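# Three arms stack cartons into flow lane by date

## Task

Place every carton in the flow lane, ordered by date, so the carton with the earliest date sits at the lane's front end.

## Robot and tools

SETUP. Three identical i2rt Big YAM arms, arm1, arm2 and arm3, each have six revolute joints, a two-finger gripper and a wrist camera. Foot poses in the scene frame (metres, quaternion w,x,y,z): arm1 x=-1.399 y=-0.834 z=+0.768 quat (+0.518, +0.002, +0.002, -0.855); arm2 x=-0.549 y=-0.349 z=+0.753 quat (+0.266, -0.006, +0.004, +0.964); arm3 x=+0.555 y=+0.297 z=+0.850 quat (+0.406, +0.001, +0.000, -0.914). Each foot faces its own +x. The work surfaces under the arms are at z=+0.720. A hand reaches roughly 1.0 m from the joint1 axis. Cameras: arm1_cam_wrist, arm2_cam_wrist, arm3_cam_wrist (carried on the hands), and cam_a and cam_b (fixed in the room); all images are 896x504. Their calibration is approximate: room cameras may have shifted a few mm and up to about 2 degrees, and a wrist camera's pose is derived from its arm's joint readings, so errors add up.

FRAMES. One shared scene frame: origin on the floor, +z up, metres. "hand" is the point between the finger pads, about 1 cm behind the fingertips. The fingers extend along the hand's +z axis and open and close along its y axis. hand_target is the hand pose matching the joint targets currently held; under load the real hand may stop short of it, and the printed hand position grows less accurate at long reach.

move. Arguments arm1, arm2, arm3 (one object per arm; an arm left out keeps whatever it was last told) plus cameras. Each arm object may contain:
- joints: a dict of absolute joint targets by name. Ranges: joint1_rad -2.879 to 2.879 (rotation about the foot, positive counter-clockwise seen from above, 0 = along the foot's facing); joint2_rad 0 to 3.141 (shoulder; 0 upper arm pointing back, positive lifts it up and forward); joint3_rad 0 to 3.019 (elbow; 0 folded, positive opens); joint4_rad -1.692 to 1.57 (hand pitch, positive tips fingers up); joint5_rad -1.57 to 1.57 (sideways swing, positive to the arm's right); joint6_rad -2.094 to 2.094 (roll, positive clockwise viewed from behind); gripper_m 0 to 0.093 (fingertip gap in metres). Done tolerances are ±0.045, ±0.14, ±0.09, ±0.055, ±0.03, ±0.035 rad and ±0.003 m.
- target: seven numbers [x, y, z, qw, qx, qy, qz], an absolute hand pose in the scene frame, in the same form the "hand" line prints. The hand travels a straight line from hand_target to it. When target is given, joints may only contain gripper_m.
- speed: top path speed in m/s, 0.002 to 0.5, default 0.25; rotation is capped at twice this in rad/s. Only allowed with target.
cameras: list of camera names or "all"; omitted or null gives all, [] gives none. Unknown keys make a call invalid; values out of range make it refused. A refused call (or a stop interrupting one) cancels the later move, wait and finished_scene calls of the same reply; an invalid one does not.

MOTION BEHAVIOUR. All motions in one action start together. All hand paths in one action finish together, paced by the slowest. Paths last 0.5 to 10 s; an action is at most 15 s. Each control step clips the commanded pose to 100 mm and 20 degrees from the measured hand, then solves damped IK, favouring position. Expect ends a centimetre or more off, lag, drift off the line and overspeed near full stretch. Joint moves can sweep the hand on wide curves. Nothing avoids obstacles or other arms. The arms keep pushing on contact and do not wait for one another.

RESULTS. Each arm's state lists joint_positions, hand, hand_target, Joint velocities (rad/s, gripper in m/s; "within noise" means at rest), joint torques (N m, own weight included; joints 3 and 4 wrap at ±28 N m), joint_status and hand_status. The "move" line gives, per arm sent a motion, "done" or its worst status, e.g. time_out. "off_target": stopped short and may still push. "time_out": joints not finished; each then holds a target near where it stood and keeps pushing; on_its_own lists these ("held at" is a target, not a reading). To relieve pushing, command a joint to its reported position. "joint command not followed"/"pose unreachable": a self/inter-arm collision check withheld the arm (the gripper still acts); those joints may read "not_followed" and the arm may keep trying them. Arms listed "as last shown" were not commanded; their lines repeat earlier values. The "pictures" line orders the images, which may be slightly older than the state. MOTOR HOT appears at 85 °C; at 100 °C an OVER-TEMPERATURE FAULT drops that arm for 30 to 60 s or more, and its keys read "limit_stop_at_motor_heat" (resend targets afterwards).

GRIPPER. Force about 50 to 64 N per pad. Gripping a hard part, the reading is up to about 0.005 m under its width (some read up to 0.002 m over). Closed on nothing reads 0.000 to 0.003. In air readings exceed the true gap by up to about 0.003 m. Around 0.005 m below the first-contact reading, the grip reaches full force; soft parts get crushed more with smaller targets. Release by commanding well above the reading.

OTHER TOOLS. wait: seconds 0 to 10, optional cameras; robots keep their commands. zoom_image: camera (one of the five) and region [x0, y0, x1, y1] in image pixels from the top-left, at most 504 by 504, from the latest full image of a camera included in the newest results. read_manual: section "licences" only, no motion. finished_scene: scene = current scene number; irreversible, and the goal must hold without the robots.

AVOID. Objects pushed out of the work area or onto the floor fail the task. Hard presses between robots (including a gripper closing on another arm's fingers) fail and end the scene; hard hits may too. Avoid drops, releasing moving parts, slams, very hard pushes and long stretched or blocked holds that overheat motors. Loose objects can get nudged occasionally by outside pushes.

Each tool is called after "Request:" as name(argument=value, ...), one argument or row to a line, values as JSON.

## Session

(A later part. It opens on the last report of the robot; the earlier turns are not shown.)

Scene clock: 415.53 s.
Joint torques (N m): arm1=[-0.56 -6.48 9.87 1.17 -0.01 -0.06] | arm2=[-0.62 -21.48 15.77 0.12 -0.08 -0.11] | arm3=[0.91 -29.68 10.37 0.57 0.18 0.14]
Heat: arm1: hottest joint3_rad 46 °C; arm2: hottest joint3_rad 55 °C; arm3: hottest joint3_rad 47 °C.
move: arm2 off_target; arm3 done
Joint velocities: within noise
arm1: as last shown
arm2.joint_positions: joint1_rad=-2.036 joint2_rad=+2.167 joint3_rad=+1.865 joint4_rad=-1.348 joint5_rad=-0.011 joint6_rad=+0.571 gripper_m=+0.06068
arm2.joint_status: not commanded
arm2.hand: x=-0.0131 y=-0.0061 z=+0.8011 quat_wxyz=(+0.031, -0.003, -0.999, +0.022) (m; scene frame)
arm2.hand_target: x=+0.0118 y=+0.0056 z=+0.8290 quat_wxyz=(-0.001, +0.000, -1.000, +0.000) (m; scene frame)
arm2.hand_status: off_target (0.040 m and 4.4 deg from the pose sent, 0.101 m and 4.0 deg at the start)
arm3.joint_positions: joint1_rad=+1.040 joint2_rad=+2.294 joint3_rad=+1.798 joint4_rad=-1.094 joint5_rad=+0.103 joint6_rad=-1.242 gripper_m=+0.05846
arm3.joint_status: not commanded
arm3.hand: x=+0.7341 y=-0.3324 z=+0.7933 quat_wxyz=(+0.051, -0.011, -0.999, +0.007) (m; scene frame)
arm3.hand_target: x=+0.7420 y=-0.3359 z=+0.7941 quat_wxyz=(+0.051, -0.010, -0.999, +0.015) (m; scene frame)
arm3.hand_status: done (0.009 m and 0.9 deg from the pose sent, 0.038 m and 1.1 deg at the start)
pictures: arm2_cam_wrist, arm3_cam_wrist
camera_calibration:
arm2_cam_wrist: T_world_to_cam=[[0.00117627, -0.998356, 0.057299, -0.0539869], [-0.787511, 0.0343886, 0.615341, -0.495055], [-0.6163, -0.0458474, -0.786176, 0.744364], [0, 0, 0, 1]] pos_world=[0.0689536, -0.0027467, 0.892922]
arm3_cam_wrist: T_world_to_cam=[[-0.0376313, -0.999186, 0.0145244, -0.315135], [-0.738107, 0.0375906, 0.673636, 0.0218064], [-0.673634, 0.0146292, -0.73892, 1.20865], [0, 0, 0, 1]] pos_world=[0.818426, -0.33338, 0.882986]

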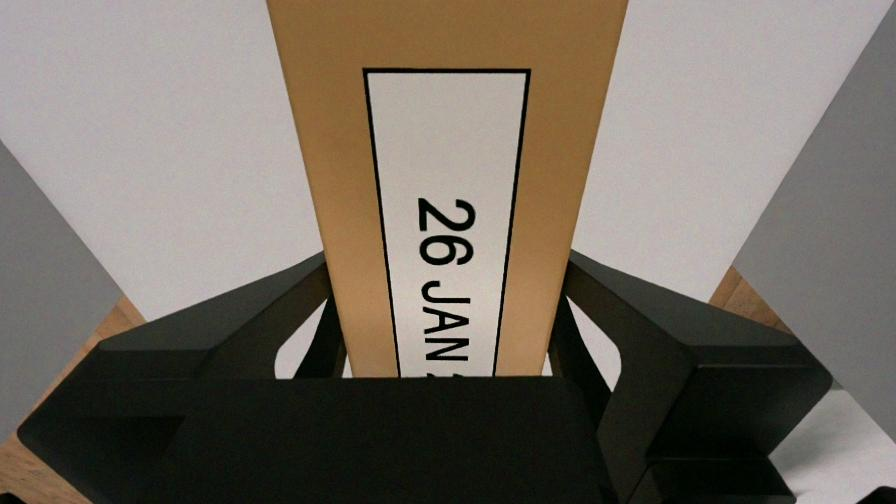

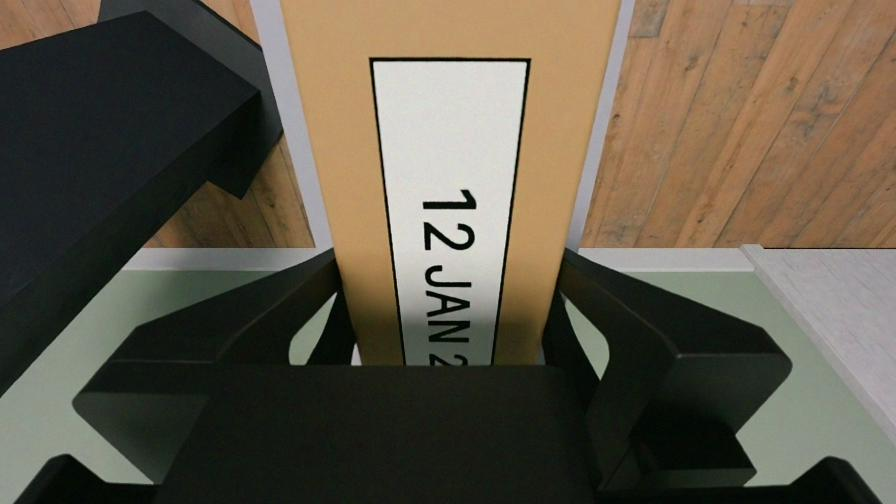

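Request:
move(
  arm2={"target": [0.014, 0.008, 0.792, 0, 0, -1, 0], "speed": 0.08},
  arm3={"target": [0.742, -0.335, 0.780, 0.0506, -0.003, -0.9986, 0.015], "speed": 0.08},
  cameras=["arm2_cam_wrist", "arm3_cam_wrist"],
)

Scene clock: 459.67 s.
Joint torques (N m): arm1=[-0.5 -6.53 9.87 1.17 -0.01 -0.05] | arm2=[-0.5 -19.9 12.7 0.51 -0.14 -0.11] | arm3=[1.08 -29.1 10.11 0.59 0.18 -0.02]
Heat: arm1: hottest joint3_rad 46 °C; arm2: hottest joint3_rad 68 °C; arm3: hottest joint3_rad 46 °C.
move: arm2 off_target; arm3 done
Joint velocities: within noise
arm1.joint_positions: joint1_rad=+1.032 joint2_rad=+0.999 joint3_rad=+1.289 joint4_rad=-1.310 joint5_rad=+0.002 joint6_rad=+0.008 gripper_m=+0.09294
arm1.joint_status: not commanded
arm1.hand: x=-1.2072 y=-1.1505 z=+1.1517 quat_wxyz=(-0.237, -0.474, -0.838, +0.130) (m; scene frame)
arm1.hand_target: x=-1.2109 y=-1.1552 z=+1.1547 quat_wxyz=(-0.240, -0.477, -0.835, +0.134) (m; scene frame)
arm1.hand_status: not commanded
arm2.joint_positions: joint1_rad=-2.036 joint2_rad=+2.187 joint3_rad=+1.865 joint4_rad=-1.283 joint5_rad=-0.010 joint6_rad=+0.571 gripper_m=+0.06068
arm2.joint_status: not commanded
arm2.hand: x=-0.0010 y=+0.0012 z=+0.7881 quat_wxyz=(+0.012, -0.003, -1.000, +0.010) (m; scene frame)
arm2.hand_target: x=+0.0134 y=+0.0077 z=+0.7923 quat_wxyz=(+0.000, +0.000, -1.000, +0.000) (m; scene frame)
arm2.hand_status: off_target (0.017 m and 1.9 deg from the pose sent, 0.032 m and 4.4 deg at the start)
arm3.joint_positions: joint1_rad=+1.040 joint2_rad=+2.307 joint3_rad=+1.789 joint4_rad=-1.066 joint5_rad=+0.103 joint6_rad=-1.242 gripper_m=+0.05846
arm3.joint_status: not commanded
arm3.hand: x=+0.7342 y=-0.3326 z=+0.7818 quat_wxyz=(+0.050, -0.012, -0.999, +0.010) (m; scene frame)
arm3.hand_target: x=+0.7420 y=-0.3349 z=+0.7801 quat_wxyz=(+0.051, -0.003, -0.999, +0.015) (m; scene frame)
arm3.hand_status: done (0.008 m and 1.2 deg from the pose sent, 0.016 m and 1.3 deg at the start)
pictures: arm2_cam_wrist, arm3_cam_wrist
camera_calibration:
arm2_cam_wrist: T_world_to_cam=[[0.000155546, -0.99943, 0.0337649, -0.0273592], [-0.810614, 0.019646, 0.585251, -0.454067], [-0.58558, -0.0274613, -0.810149, 0.760875], [0, 0, 0, 1]] pos_world=[0.0774845, 0.00247164, 0.883089]
arm3_cam_wrist: T_world_to_cam=[[-0.0380009, -0.999093, 0.0191899, -0.318502], [-0.739087, 0.0410257, 0.672359, 0.0325309], [-0.672537, 0.0113672, -0.739976, 1.19902], [0, 0, 0, 1]] pos_world=[0.818326, -0.333177, 0.871487]

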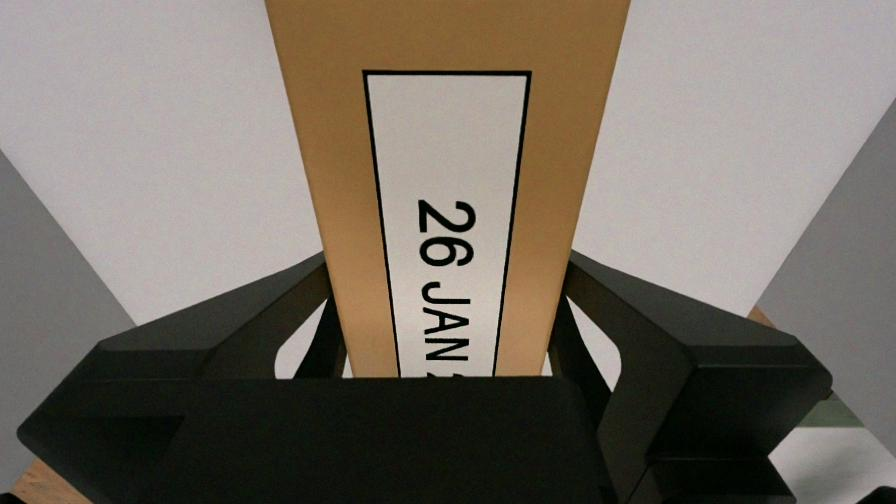

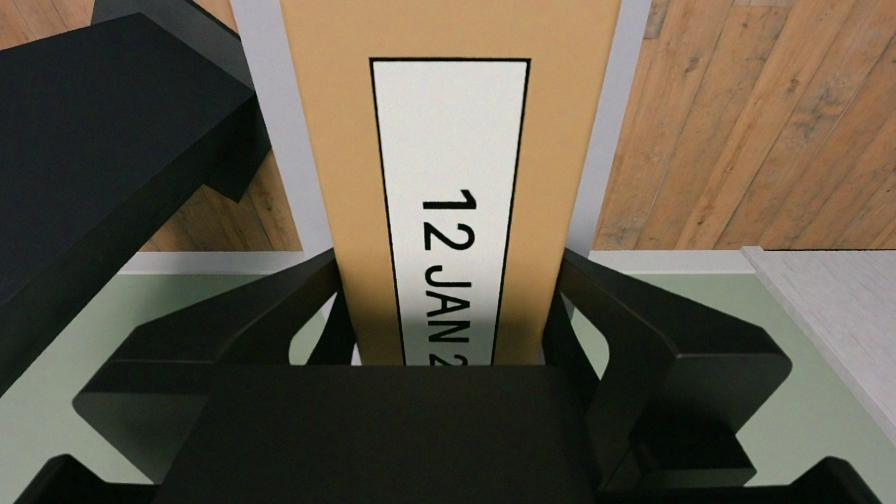

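Request:
move(
  arm2={"target": [0.015, 0.008, 0.774, 0, 0, -1, 0], "speed": 0.06},
  arm3={"target": [0.742, -0.333, 0.766, 0.0506, 0.006, -0.9986, 0.015], "speed": 0.06},
  cameras=["arm2_cam_wrist", "arm3_cam_wrist"],
)

Scene clock: 464.40 s.
Joint torques (N m): arm1=[-0.5 -6.53 9.85 1.17 0 -0.05] | arm2=[-0.56 -18.9 11.54 0.69 -0.14 -0.11] | arm3=[0.91 -27.93 9.63 0.8 0.05 -0.11]
Heat: arm1: hottest joint3_rad 46 °C; arm2: hottest joint3_rad 67 °C; arm3: hottest joint3_rad 45 °C.
move: arm2 off_target; arm3 off_target
Joint velocities: within noise
arm1: as last shown
arm2.joint_positions: joint1_rad=-2.036 joint2_rad=+2.192 joint3_rad=+1.865 joint4_rad=-1.251 joint5_rad=-0.010 joint6_rad=+0.571 gripper_m=+0.06068
arm2.joint_status: not commanded
arm2.hand: x=+0.0053 y=+0.0051 z=+0.7846 quat_wxyz=(+0.001, -0.002, -1.000, +0.003) (m; scene frame)
arm2.hand_target: x=+0.0145 y=+0.0077 z=+0.7742 quat_wxyz=(+0.000, +0.000, -1.000, +0.000) (m; scene frame)
arm2.hand_status: off_target (0.015 m and 0.5 deg from the pose sent, 0.022 m and 1.9 deg at the start)
arm3.joint_positions: joint1_rad=+1.043 joint2_rad=+2.310 joint3_rad=+1.779 joint4_rad=-1.043 joint5_rad=+0.107 joint6_rad=-1.250 gripper_m=+0.05846
arm3.joint_status: not commanded
arm3.hand: x=+0.7358 y=-0.3332 z=+0.7770 quat_wxyz=(+0.050, -0.006, -0.999, +0.015) (m; scene frame)
arm3.hand_target: x=+0.7420 y=-0.3326 z=+0.7661 quat_wxyz=(+0.051, +0.006, -0.999, +0.015) (m; scene frame)
arm3.hand_status: off_target (0.013 m and 1.4 deg from the pose sent, 0.018 m and 2.1 deg at the start)
pictures: arm2_cam_wrist, arm3_cam_wrist
camera_calibration:
arm2_cam_wrist: T_world_to_cam=[[-0.0000334205, -0.999814, 0.0193099, -0.0120322], [-0.823808, 0.0109737, 0.566763, -0.4323], [-0.566869, -0.0158887, -0.823655, 0.7722], [0, 0, 0, 1]] pos_world=[0.0816035, 0.00498329, 0.88127]
arm3_cam_wrist: T_world_to_cam=[[-0.0269528, -0.999183, 0.030117, -0.335618], [-0.739202, 0.0402035, 0.672283, 0.0368493], [-0.672944, -0.0041427, -0.739682, 1.19154], [0, 0, 0, 1]] pos_world=[0.820032, -0.331889, 0.866694]

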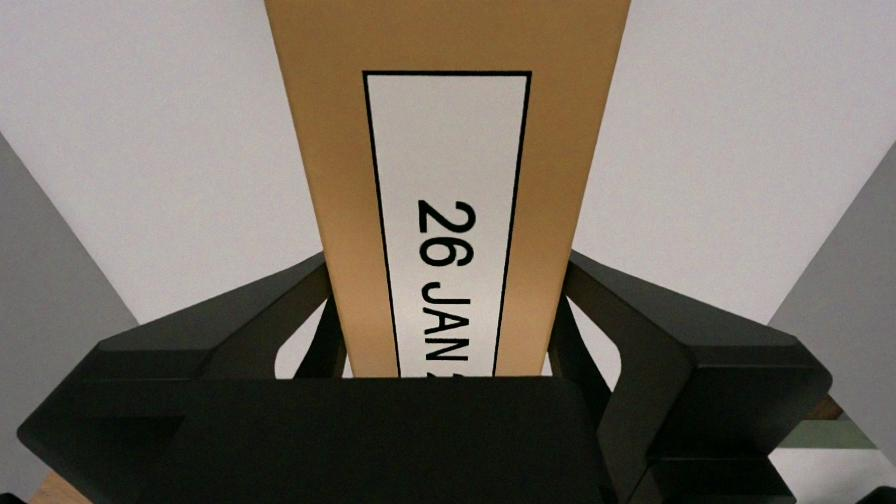

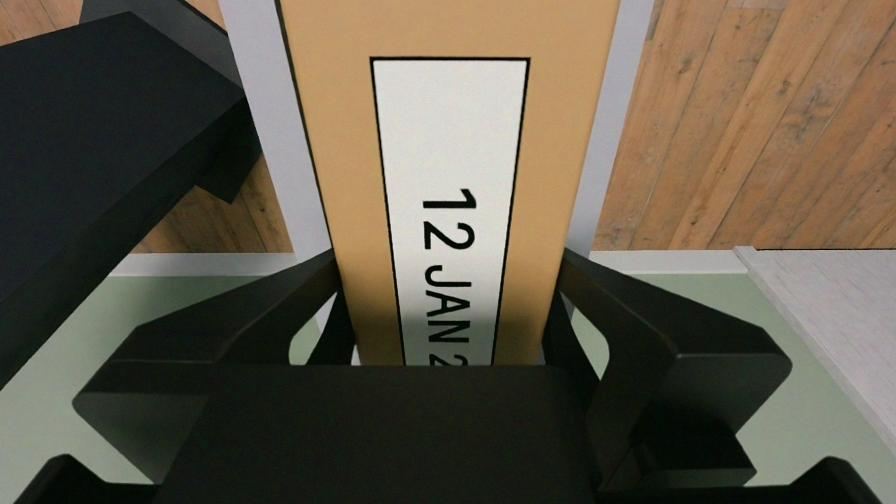

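Request:
zoom_image(
  camera="arm3_cam_wrist",
  region=[200, 0, 350, 175],
)

Request:
zoom_image(
  camera="arm3_cam_wrist",
  region=[540, 0, 690, 175],
)

Request:
zoom_image(
  camera="arm3_cam_wrist",
  region=[280, 150, 400, 290],
)

Request:
zoom_image(
  camera="arm3_cam_wrist",
  region=[510, 150, 630, 290],
)

Scaled by 2.880 from the camera's 896x504 image, which has a finer 1280x720 frame.

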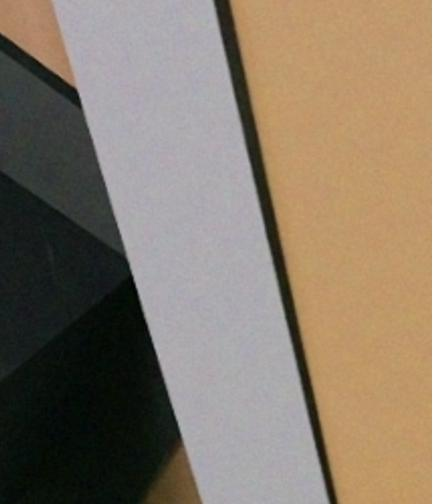

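Scaled by 2.880 from the camera's 896x504 image, which has a finer 1280x720 frame.

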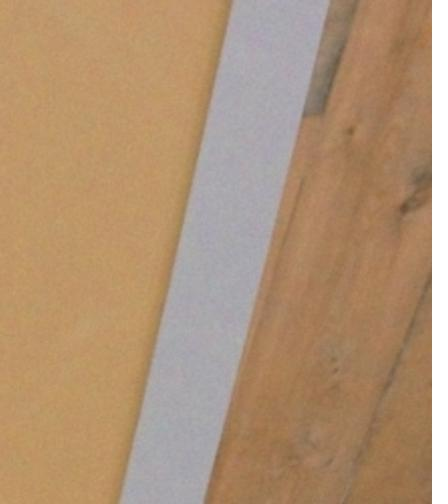

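Scaled by 3.600 from the camera's 896x504 image, which has a finer 1280x720 frame.

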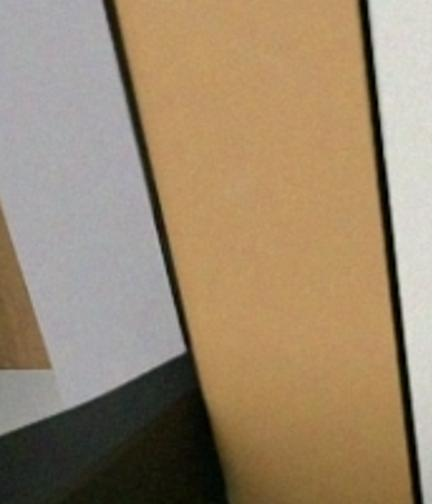

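Scaled by 3.600 from the camera's 896x504 image, which has a finer 1280x720 frame.

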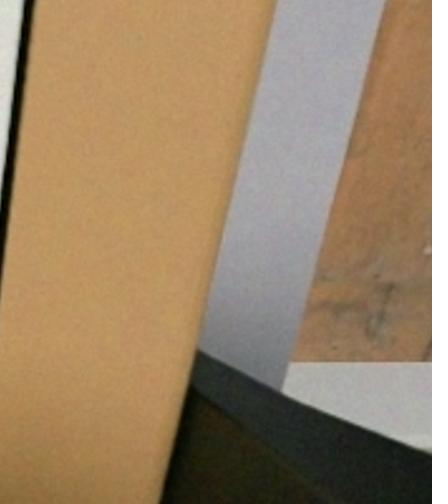

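Request:
move(
  arm2={"joints": {"gripper_m": 0.093}},
  arm3={"target": [0.742, -0.3295, 0.773, 0.0506, 0.014, -0.9986, 0.015], "speed": 0.05},
  cameras=["arm2_cam_wrist", "arm3_cam_wrist"],
)

Scene clock: 486.67 s.
Joint torques (N m): arm1=[-0.5 -6.53 9.85 1.16 0 -0.06] | arm2=[-0.56 -19.37 11.49 0.68 -0.05 -0.11] | arm3=[0.97 -29.45 8.88 0.65 -0.06 -0.06]
Heat: arm1: hottest joint3_rad 46 °C; arm2: hottest joint3_rad 65 °C; arm3: hottest joint2_rad 46 °C.
move: arm2 done; arm3 done
Joint velocities: within noise
arm1: as last shown
arm2.joint_positions: joint1_rad=-2.036 joint2_rad=+2.197 joint3_rad=+1.865 joint4_rad=-1.250 joint5_rad=-0.013 joint6_rad=+0.571 gripper_m=+0.09294
arm2.joint_status: all done
arm2.hand: x=+0.0048 y=+0.0053 z=+0.7814 quat_wxyz=(+0.004, -0.002, -1.000, +0.003) (m; scene frame)
arm2.hand_target: x=+0.0145 y=+0.0078 z=+0.7742 quat_wxyz=(+0.000, +0.000, -1.000, +0.000) (m; scene frame)
arm2.hand_status: not commanded
arm3.joint_positions: joint1_rad=+1.044 joint2_rad=+2.310 joint3_rad=+1.774 joint4_rad=-1.042 joint5_rad=+0.110 joint6_rad=-1.268 gripper_m=+0.05846
arm3.joint_status: not commanded
arm3.hand: x=+0.7356 y=-0.3311 z=+0.7753 quat_wxyz=(+0.052, +0.004, -0.999, +0.013) (m; scene frame)
arm3.hand_target: x=+0.7420 y=-0.3294 z=+0.7730 quat_wxyz=(+0.051, +0.014, -0.999, +0.015) (m; scene frame)
arm3.hand_status: done (0.007 m and 1.2 deg from the pose sent, 0.008 m and 2.3 deg at the start)
pictures: arm2_cam_wrist, arm3_cam_wrist
camera_calibration:
arm2_cam_wrist: T_world_to_cam=[[-0.0000341479, -0.99981, 0.0195082, -0.0119388], [-0.820792, 0.0111716, 0.571118, -0.434476], [-0.571228, -0.0159926, -0.820636, 0.766969], [0, 0, 0, 1]] pos_world=[0.081499, 0.00518318, 0.877773]
arm3_cam_wrist: T_world_to_cam=[[-0.00707809, -0.999651, 0.0254328, -0.344689], [-0.736395, 0.0224172, 0.676181, 0.026767], [-0.676515, -0.0139425, -0.736297, 1.18693], [0, 0, 0, 1]] pos_world=[0.820246, -0.32862, 0.864598]

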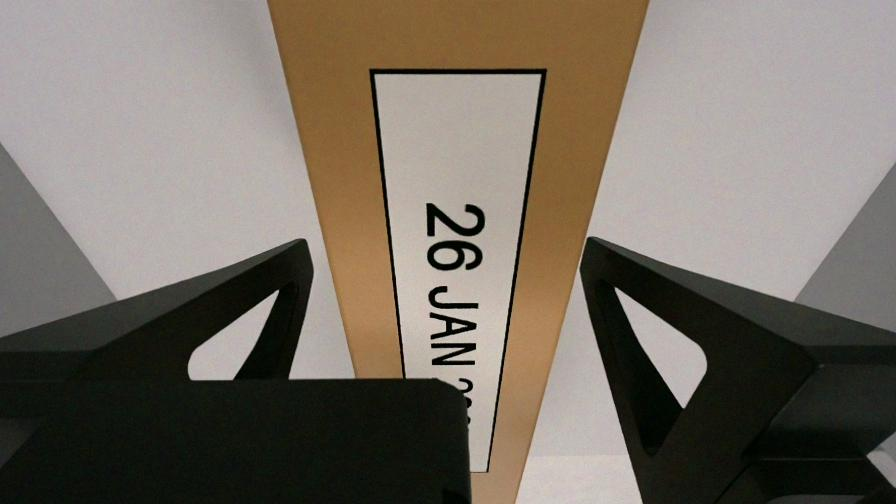

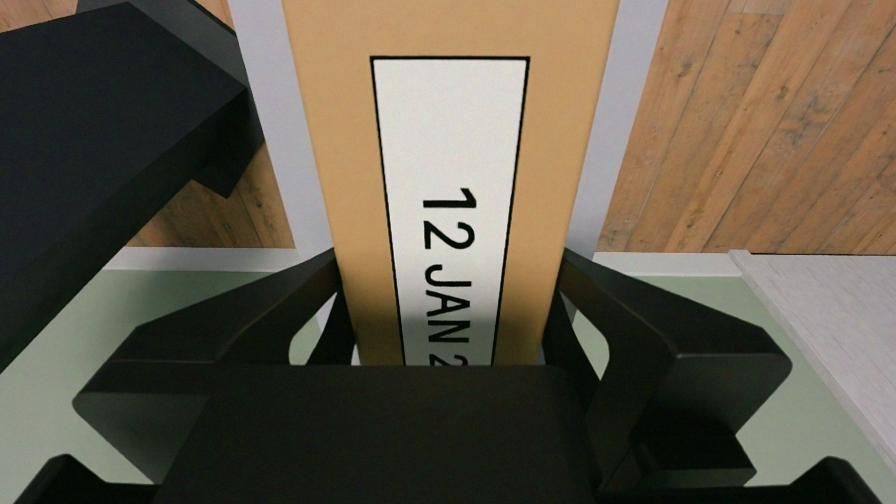

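Request:
move(
  arm2={"target": [0.013, 0.006, 0.92, 0, 0, -1, 0], "speed": 0.25},
  arm3={"joints": {"gripper_m": 0.068}},
  cameras=["arm2_cam_wrist", "arm3_cam_wrist"],
)

Scene clock: 494.23 s.
Joint torques (N m): arm1=[-0.5 -6.53 9.84 1.16 0 -0.05] | arm2=[-0.91 -19.78 14.24 -0.17 -0.04 -0.12] | arm3=[1.03 -29.51 8.94 0.68 -0.07 -0.04]
Heat: arm1: hottest joint3_rad 47 °C; arm2: hottest joint3_rad 64 °C; arm3: hottest joint2_rad 47 °C.
move: arm2 off_target; arm3 done
Joint velocities: within noise
arm1: as last shown
arm2.joint_positions: joint1_rad=-2.036 joint2_rad=+2.113 joint3_rad=+2.074 joint4_rad=-1.557 joint5_rad=-0.013 joint6_rad=+0.568 gripper_m=+0.09295
arm2.joint_status: not commanded
arm2.hand: x=-0.0018 y=+0.0034 z=+0.9133 quat_wxyz=(+0.009, -0.001, -1.000, +0.007) (m; scene frame)
arm2.hand_target: x=+0.0123 y=+0.0056 z=+0.9201 quat_wxyz=(-0.001, +0.000, -1.000, +0.000) (m; scene frame)
arm2.hand_status: off_target (0.016 m and 1.3 deg from the pose sent, 0.139 m and 0.6 deg at the start)
arm3.joint_positions: joint1_rad=+1.044 joint2_rad=+2.310 joint3_rad=+1.773 joint4_rad=-1.042 joint5_rad=+0.110 joint6_rad=-1.271 gripper_m=+0.06794
arm3.joint_status: all done
arm3.hand: x=+0.7355 y=-0.3308 z=+0.7750 quat_wxyz=(+0.053, +0.005, -0.999, +0.013) (m; scene frame)
arm3.hand_target: x=+0.7419 y=-0.3294 z=+0.7730 quat_wxyz=(+0.051, +0.014, -0.999, +0.015) (m; scene frame)
arm3.hand_status: not commanded
pictures: arm2_cam_wrist, arm3_cam_wrist
camera_calibration:
arm2_cam_wrist: T_world_to_cam=[[0.00268296, -0.999635, 0.0268763, -0.0231395], [-0.814087, 0.0134248, 0.580588, -0.523741], [-0.580737, -0.0234373, -0.813754, 0.865106], [0, 0, 0, 1]] pos_world=[0.0760907, 0.00417587, 1.00868]
arm3_cam_wrist: T_world_to_cam=[[-0.00439416, -0.999693, 0.0243751, -0.345487], [-0.736265, 0.0197288, 0.676405, 0.0257044], [-0.676679, -0.0149743, -0.736126, 1.1863], [0, 0, 0, 1]] pos_world=[0.820148, -0.328124, 0.864298]

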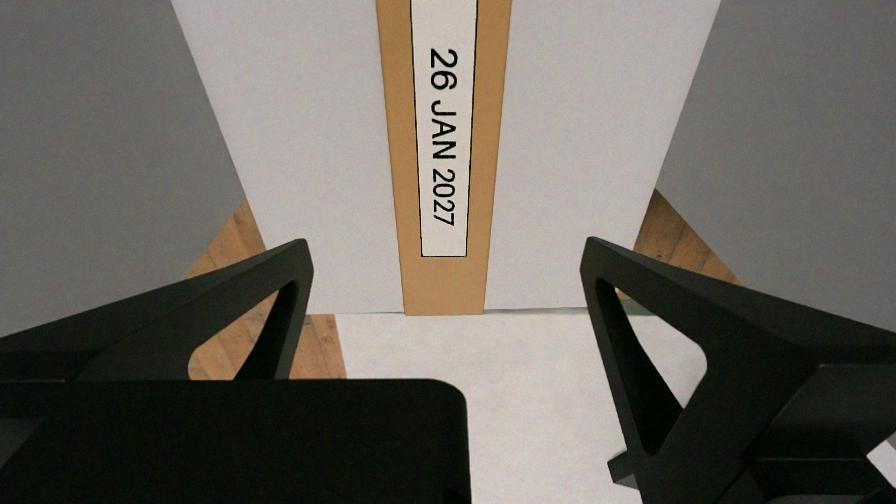

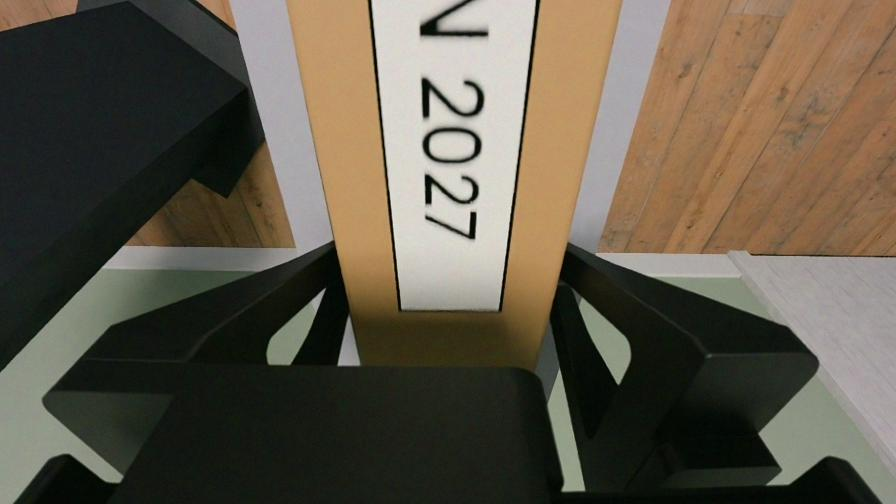

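Request:
move(
  arm2={"target": [-0.38, 0, 0.95, 0, 0, -1, 0], "speed": 0.35},
  cameras=["arm3_cam_wrist", "cam_b"],
)

Scene clock: 498.53 s.
Joint torques (N m): arm1=[-0.5 -6.42 9.87 1.16 0 -0.06] | arm2=[0.26 -9.17 8.34 0.62 0.12 0.09] | arm3=[0.91 -29.74 8.9 0.65 -0.07 -0.04]
Heat: arm1: hottest joint3_rad 47 °C; arm2: hottest joint3_rad 63 °C; arm3: hottest joint2_rad 47 °C.
move: arm2 done
Joint velocities: within noise
arm1, arm3: as last shown
arm2.joint_positions: joint1_rad=-1.499 joint2_rad=+1.359 joint3_rad=+1.196 joint4_rad=-1.389 joint5_rad=-0.015 joint6_rad=+1.097 gripper_m=+0.09295
arm2.joint_status: not commanded
arm2.hand: x=-0.3767 y=+0.0027 z=+0.9578 quat_wxyz=(-0.002, +0.003, -1.000, -0.006) (m; scene frame)
arm2.hand_target: x=-0.3799 y=-0.0001 z=+0.9501 quat_wxyz=(+0.000, +0.000, -1.000, +0.000) (m; scene frame)
arm2.hand_status: done (0.009 m and 0.8 deg from the pose sent, 0.380 m and 1.4 deg at the start)
pictures: arm3_cam_wrist, cam_b
camera_calibration:
arm3_cam_wrist: T_world_to_cam=[[-0.00403743, -0.999696, 0.0243235, -0.345737], [-0.736267, 0.0194312, 0.676412, 0.0256029], [-0.676679, -0.0151776, -0.736122, 1.18623], [0, 0, 0, 1]] pos_world=[0.820148, -0.328125, 0.864298]

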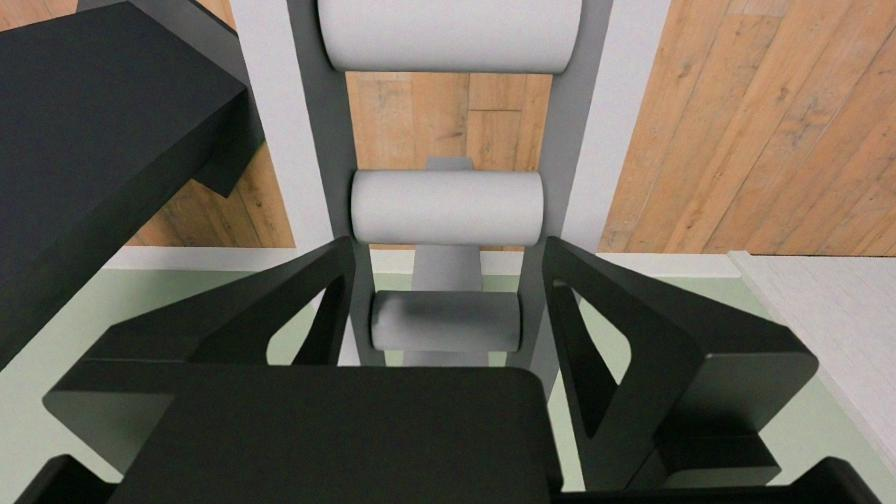

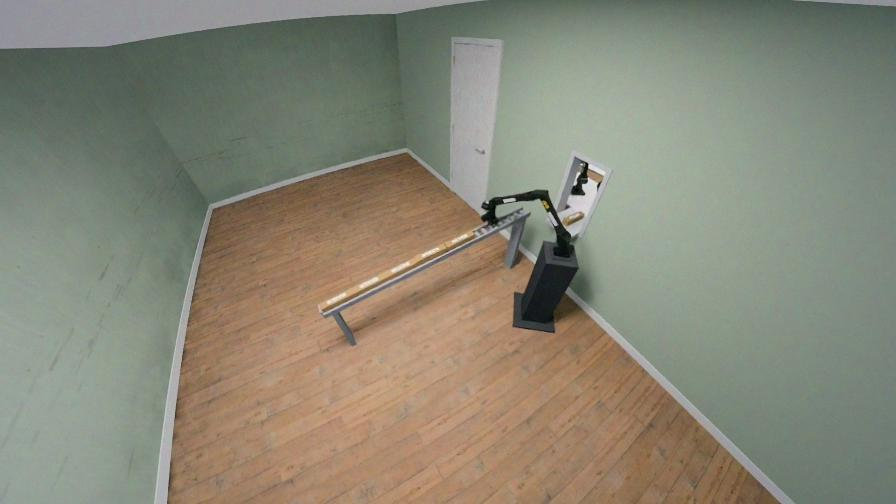

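Request:
move(
  arm3={"target": [0.742, -0.333, 0.90, 0.0506, 0.006, -0.9986, 0.015], "speed": 0.2},
  cameras=[],
)

Request:
move(
  arm3={"joints": {"joint1_rad": -0.08, "joint2_rad": 1.241, "joint3_rad": 1.07, "joint4_rad": -1.40, "joint5_rad": 0, "joint6_rad": 0.756, "gripper_m": 0.093}},
  cameras=[],
)

Request:
move(
  arm3={"joints": {"joint1_rad": -0.08, "joint2_rad": 1.50, "joint3_rad": 1.12, "joint4_rad": -1.14, "joint5_rad": 0, "joint6_rad": 0.756}},
  cameras=["arm3_cam_wrist"],
)

Request:
move(
  arm3={"target": [-0.035, 0.003, 0.86, 0, 1, 0, 0], "speed": 0.25},
  cameras=["arm3_cam_wrist", "arm2_cam_wrist"],
)

Scene clock: 507.33 s.
Joint torques (N m): arm1=[-0.5 -6.59 9.85 1.18 -0.01 -0.06] | arm2=[0.26 -9.23 8.32 0.65 0.12 0.1] | arm3=[0.79 -27.52 13.57 -0.03 -0.06 0.12]
Heat: arm1: hottest joint3_rad 47 °C; arm2: hottest joint3_rad 61 °C; arm3: hottest joint2_rad 48 °C.
move: arm3 off_target
Joint velocities: within noise
arm1, arm2: as last shown
arm2.joint_positions: joint1_rad=-1.499 joint2_rad=+1.359 joint3_rad=+1.196 joint4_rad=-1.389 joint5_rad=-0.015 joint6_rad=+1.098 gripper_m=+0.09295
arm2.hand_target: x=-0.3800 y=-0.0001 z=+0.9501 quat_wxyz=(+0.000, +0.000, -1.000, +0.000) (m; scene frame)
arm3.joint_positions: joint1_rad=+1.044 joint2_rad=+2.156 joint3_rad=+1.844 joint4_rad=-1.271 joint5_rad=+0.110 joint6_rad=-1.271 gripper_m=+0.06794
arm3.joint_status: not commanded
arm3.hand: x=+0.7337 y=-0.3258 z=+0.8972 quat_wxyz=(+0.053, +0.005, -0.999, +0.011) (m; scene frame)
arm3.hand_target: x=+0.7419 y=-0.3326 z=+0.8999 quat_wxyz=(+0.050, +0.006, -0.999, +0.015) (m; scene frame)
arm3.hand_status: off_target (0.011 m and 0.6 deg from the pose sent, 0.125 m and 0.3 deg at the start)
pictures: none
No camera images: "cameras" was empty.

Scene clock: 509.17 s.
Joint torques (N m): arm1=[-0.56 -6.53 9.87 1.17 -0.01 -0.06] | arm2=[0.21 -9.17 8.34 0.62 0.12 0.1] | arm3=[-0.62 -11.99 10.61 0.18 0.01 0.16]
Heat: arm1: hottest joint3_rad 47 °C; arm2: hottest joint3_rad 61 °C; arm3: hottest joint2_rad 47 °C.
move: arm3 done
Joint velocities: within noise
arm1, arm2: as last shown
arm3.joint_positions: joint1_rad=-0.072 joint2_rad=+1.243 joint3_rad=+1.074 joint4_rad=-1.395 joint5_rad=+0.003 joint6_rad=+0.747 gripper_m=+0.09292
arm3.joint_status: all done
arm3.hand: x=+0.3064 y=+0.0613 z=+1.0503 quat_wxyz=(-0.001, -1.000, -0.008, +0.002) (m; scene frame)
arm3.hand_target: x=+0.3067 y=+0.0646 z=+1.0497 quat_wxyz=(+0.000, -1.000, +0.000, -0.001) (m; scene frame)
arm3.hand_status: not commanded
pictures: none
No camera images: "cameras" was empty.

Scene clock: 510.33 s.
Joint torques (N m): arm1=[-0.5 -6.59 9.87 1.16 -0.01 -0.05] | arm2=[0.26 -9.17 8.32 0.62 0.12 0.1] | arm3=[-0.32 -16.38 13.08 0.77 0 0.15]
Heat: arm1: hottest joint3_rad 47 °C; arm2: hottest joint3_rad 61 °C; arm3: hottest joint2_rad 47 °C.
move: arm3 done
Joint velocities: within noise
arm1, arm2: as last shown
arm3.joint_positions: joint1_rad=-0.072 joint2_rad=+1.502 joint3_rad=+1.087 joint4_rad=-1.151 joint5_rad=+0.002 joint6_rad=+0.748 gripper_m=+0.09292
arm3.joint_status: all done
arm3.hand: x=+0.2547 y=+0.0115 z=+0.9625 quat_wxyz=(-0.001, -1.000, -0.008, +0.001) (m; scene frame)
arm3.hand_target: x=+0.2413 y=+0.0027 z=+0.9751 quat_wxyz=(-0.017, -1.000, +0.000, +0.017) (m; scene frame)
arm3.hand_status: not commanded
pictures: arm3_cam_wrist
camera_calibration:
arm3_cam_wrist: T_world_to_cam=[[-0.000642129, 0.999993, -0.00379665, -0.00680019], [0.804861, 0.00276999, 0.593457, -0.774367], [0.593464, -0.0026747, -0.804856, 0.746586], [0, 0, 0, 1]] pos_world=[0.180182, 0.010942, 1.06042]

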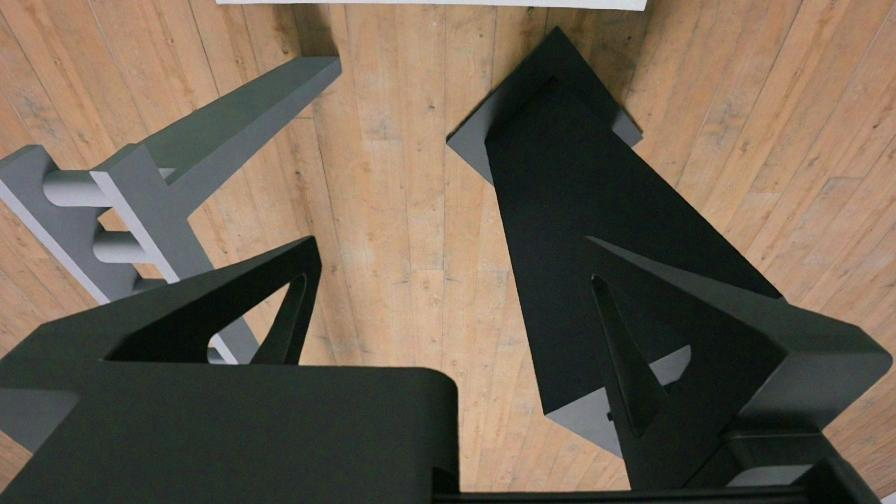

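Scene clock: 512.57 s.
Joint torques (N m): arm1=[-0.5 -6.48 9.87 1.18 0 -0.05] | arm2=[0.26 -9.17 8.32 0.62 0.12 0.09] | arm3=[-0.21 -26.34 14.02 -0.01 0.06 -0.04]
Heat: arm1: hottest joint3_rad 47 °C; arm2: hottest joint3_rad 60 °C; arm3: hottest joint2_rad 47 °C.
move: arm3 off_target
Joint velocities: within noise
arm1.joint_positions: joint1_rad=+1.032 joint2_rad=+0.999 joint3_rad=+1.289 joint4_rad=-1.310 joint5_rad=+0.002 joint6_rad=+0.008 gripper_m=+0.09294
arm1.joint_status: not commanded
arm1.hand: x=-1.2072 y=-1.1505 z=+1.1517 quat_wxyz=(-0.237, -0.474, -0.838, +0.130) (m; scene frame)
arm1.hand_target: x=-1.2109 y=-1.1552 z=+1.1547 quat_wxyz=(-0.240, -0.477, -0.835, +0.134) (m; scene frame)
arm1.hand_status: not commanded
arm2: as last shown
arm3.joint_positions: joint1_rad=-0.370 joint2_rad=+2.177 joint3_rad=+1.798 joint4_rad=-1.190 joint5_rad=+0.002 joint6_rad=+0.473 gripper_m=+0.09292
arm3.joint_status: not commanded
arm3.hand: x=-0.0253 y=+0.0066 z=+0.8645 quat_wxyz=(+0.000, -1.000, +0.003, +0.000) (m; scene frame)
arm3.hand_target: x=-0.0346 y=+0.0032 z=+0.8599 quat_wxyz=(+0.000, -1.000, +0.000, +0.000) (m; scene frame)
arm3.hand_status: off_target (0.011 m and 0.4 deg from the pose sent, 0.307 m and 0.9 deg at the start)
pictures: arm2_cam_wrist, arm3_cam_wrist
camera_calibration:
arm2_cam_wrist: T_world_to_cam=[[0.0104748, -0.999945, 0.000750814, 0.00395418], [-0.827199, -0.00824337, 0.561849, -0.841745], [-0.561812, -0.00650634, -0.827239, 0.703698], [0, 0, 0, 1]] pos_world=[-0.300986, 0.00159364, 1.05506]
arm3_cam_wrist: T_world_to_cam=[[0.0226038, 0.999743, -0.00179274, -0.00351954], [0.803174, -0.0170916, 0.595499, -0.492556], [0.595315, -0.0149004, -0.803354, 0.832655], [0, 0, 0, 1]] pos_world=[-0.100005, 0.00750698, 0.962227]

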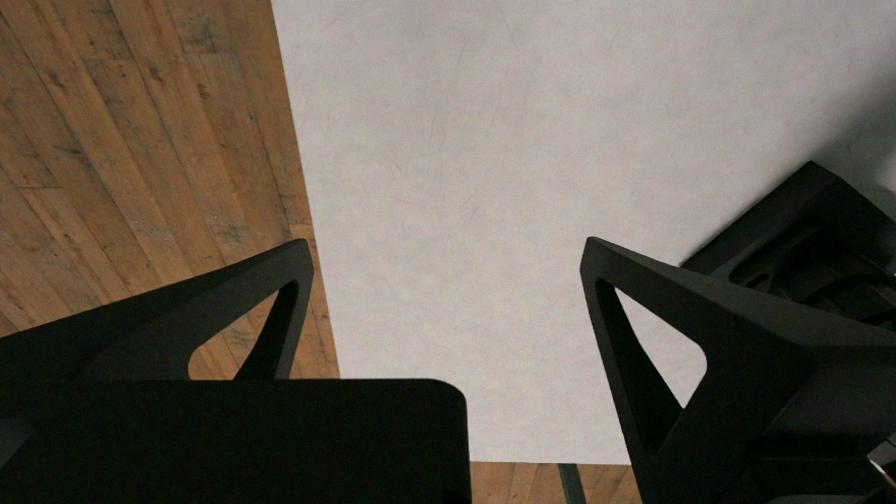

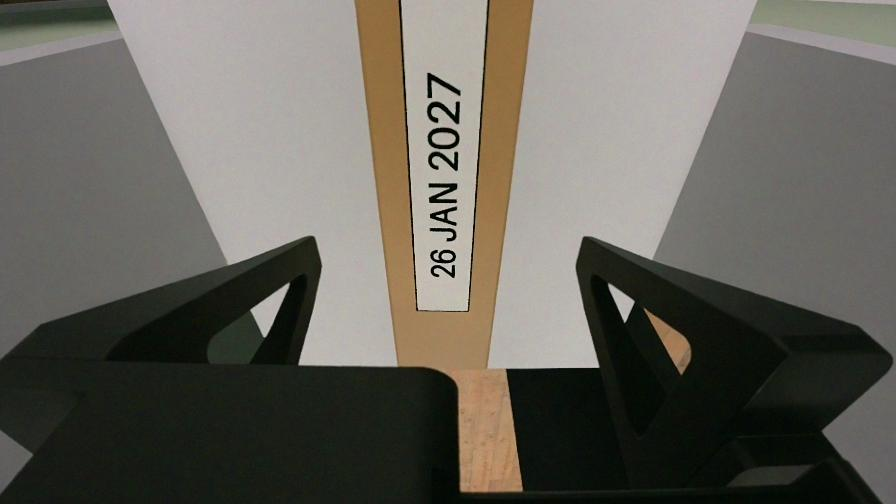

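Request:
move(
  arm3={"target": [-0.032, 0.003, 0.779, 0, 1, 0, 0], "speed": 0.12},
  cameras=["arm3_cam_wrist"],
)

Request:
move(
  arm3={"joints": {"gripper_m": 0.054}},
  cameras=["arm3_cam_wrist"],
)

Scene clock: 516.97 s.
Joint torques (N m): arm1=[-0.56 -6.59 9.87 1.17 -0.01 -0.06] | arm2=[0.26 -9.23 8.32 0.62 0.12 0.09] | arm3=[-0.03 -27.11 10.22 0.72 0.06 -0.01]
Heat: arm1: hottest joint3_rad 47 °C; arm2: hottest joint3_rad 60 °C; arm3: hottest joint2_rad 46 °C.
move: arm3 off_target
Joint velocities: within noise
arm1, arm2: as last shown
arm3.joint_positions: joint1_rad=-0.370 joint2_rad=+2.274 joint3_rad=+1.770 joint4_rad=-1.055 joint5_rad=+0.002 joint6_rad=+0.473 gripper_m=+0.09292
arm3.joint_status: not commanded
arm3.hand: x=-0.0315 y=+0.0034 z=+0.7940 quat_wxyz=(-0.002, -1.000, +0.003, +0.005) (m; scene frame)
arm3.hand_target: x=-0.0315 y=+0.0032 z=+0.7791 quat_wxyz=(+0.000, -1.000, +0.000, +0.000) (m; scene frame)
arm3.hand_status: off_target (0.015 m and 0.7 deg from the pose sent, 0.086 m and 0.4 deg at the start)
pictures: arm3_cam_wrist
camera_calibration:
arm3_cam_wrist: T_world_to_cam=[[0.0221663, 0.999733, -0.00659026, 0.00341031], [0.808627, -0.014052, 0.588153, -0.439575], [0.587903, -0.0183663, -0.808723, 0.783767], [0, 0, 0, 1]] pos_world=[-0.105403, 0.00480858, 0.89241]

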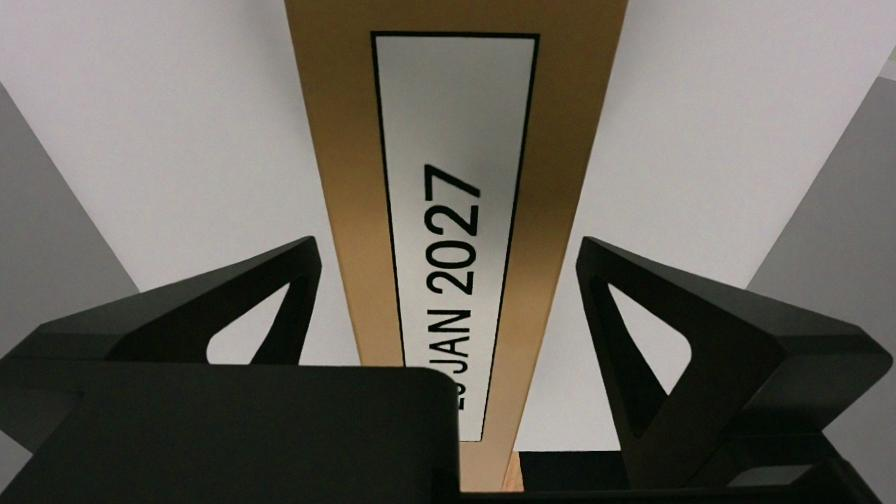

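Scene clock: 517.60 s.
Joint torques (N m): arm1=[-0.5 -6.53 9.85 1.18 -0.01 -0.06] | arm2=[0.21 -9.17 8.34 0.62 0.12 0.09] | arm3=[-0.03 -27.16 10.29 0.79 0.05 -0.01]
Heat: arm1: hottest joint3_rad 47 °C; arm2: hottest joint3_rad 60 °C; arm3: hottest joint2_rad 46 °C.
move: arm3 off_target
Joint velocities: within noise
arm1, arm2: as last shown
arm2.hand: x=-0.3766 y=+0.0026 z=+0.9578 quat_wxyz=(-0.002, +0.003, -1.000, -0.006) (m; scene frame)
arm2.hand_target: x=-0.3799 y=-0.0001 z=+0.9501 quat_wxyz=(+0.000, +0.000, -1.000, +0.000) (m; scene frame)
arm3.joint_positions: joint1_rad=-0.370 joint2_rad=+2.274 joint3_rad=+1.770 joint4_rad=-1.055 joint5_rad=+0.002 joint6_rad=+0.473 gripper_m=+0.05846
arm3.joint_status: gripper_m off_target (ended at +0.05849, target +0.05400)
arm3.hand: x=-0.0315 y=+0.0034 z=+0.7940 quat_wxyz=(-0.002, -1.000, +0.003, +0.005) (m; scene frame)
arm3.hand_target: x=-0.0315 y=+0.0032 z=+0.7791 quat_wxyz=(+0.000, -1.000, +0.000, +0.000) (m; scene frame)
arm3.hand_status: not commanded
pictures: arm3_cam_wrist
camera_calibration:
arm3_cam_wrist: T_world_to_cam=[[0.0221663, 0.999733, -0.00659026, 0.00341031], [0.808627, -0.014052, 0.588153, -0.439575], [0.587903, -0.0183663, -0.808723, 0.783767], [0, 0, 0, 1]] pos_world=[-0.105403, 0.00480858, 0.89241]

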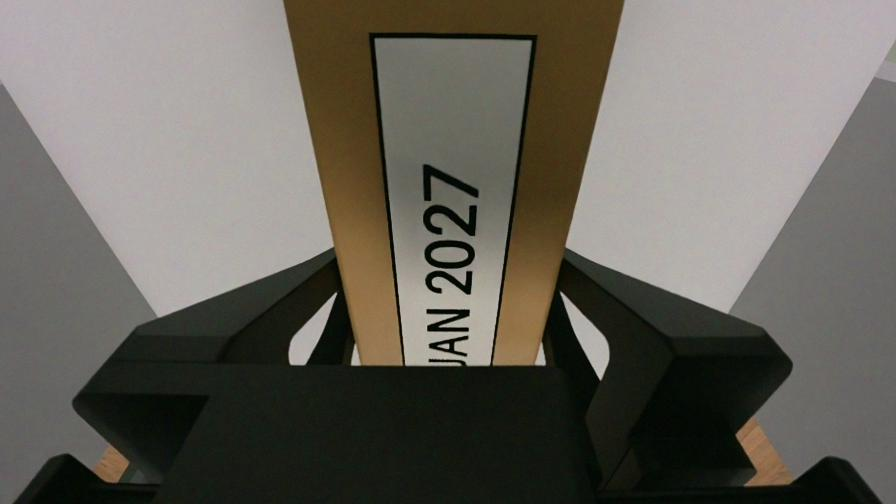

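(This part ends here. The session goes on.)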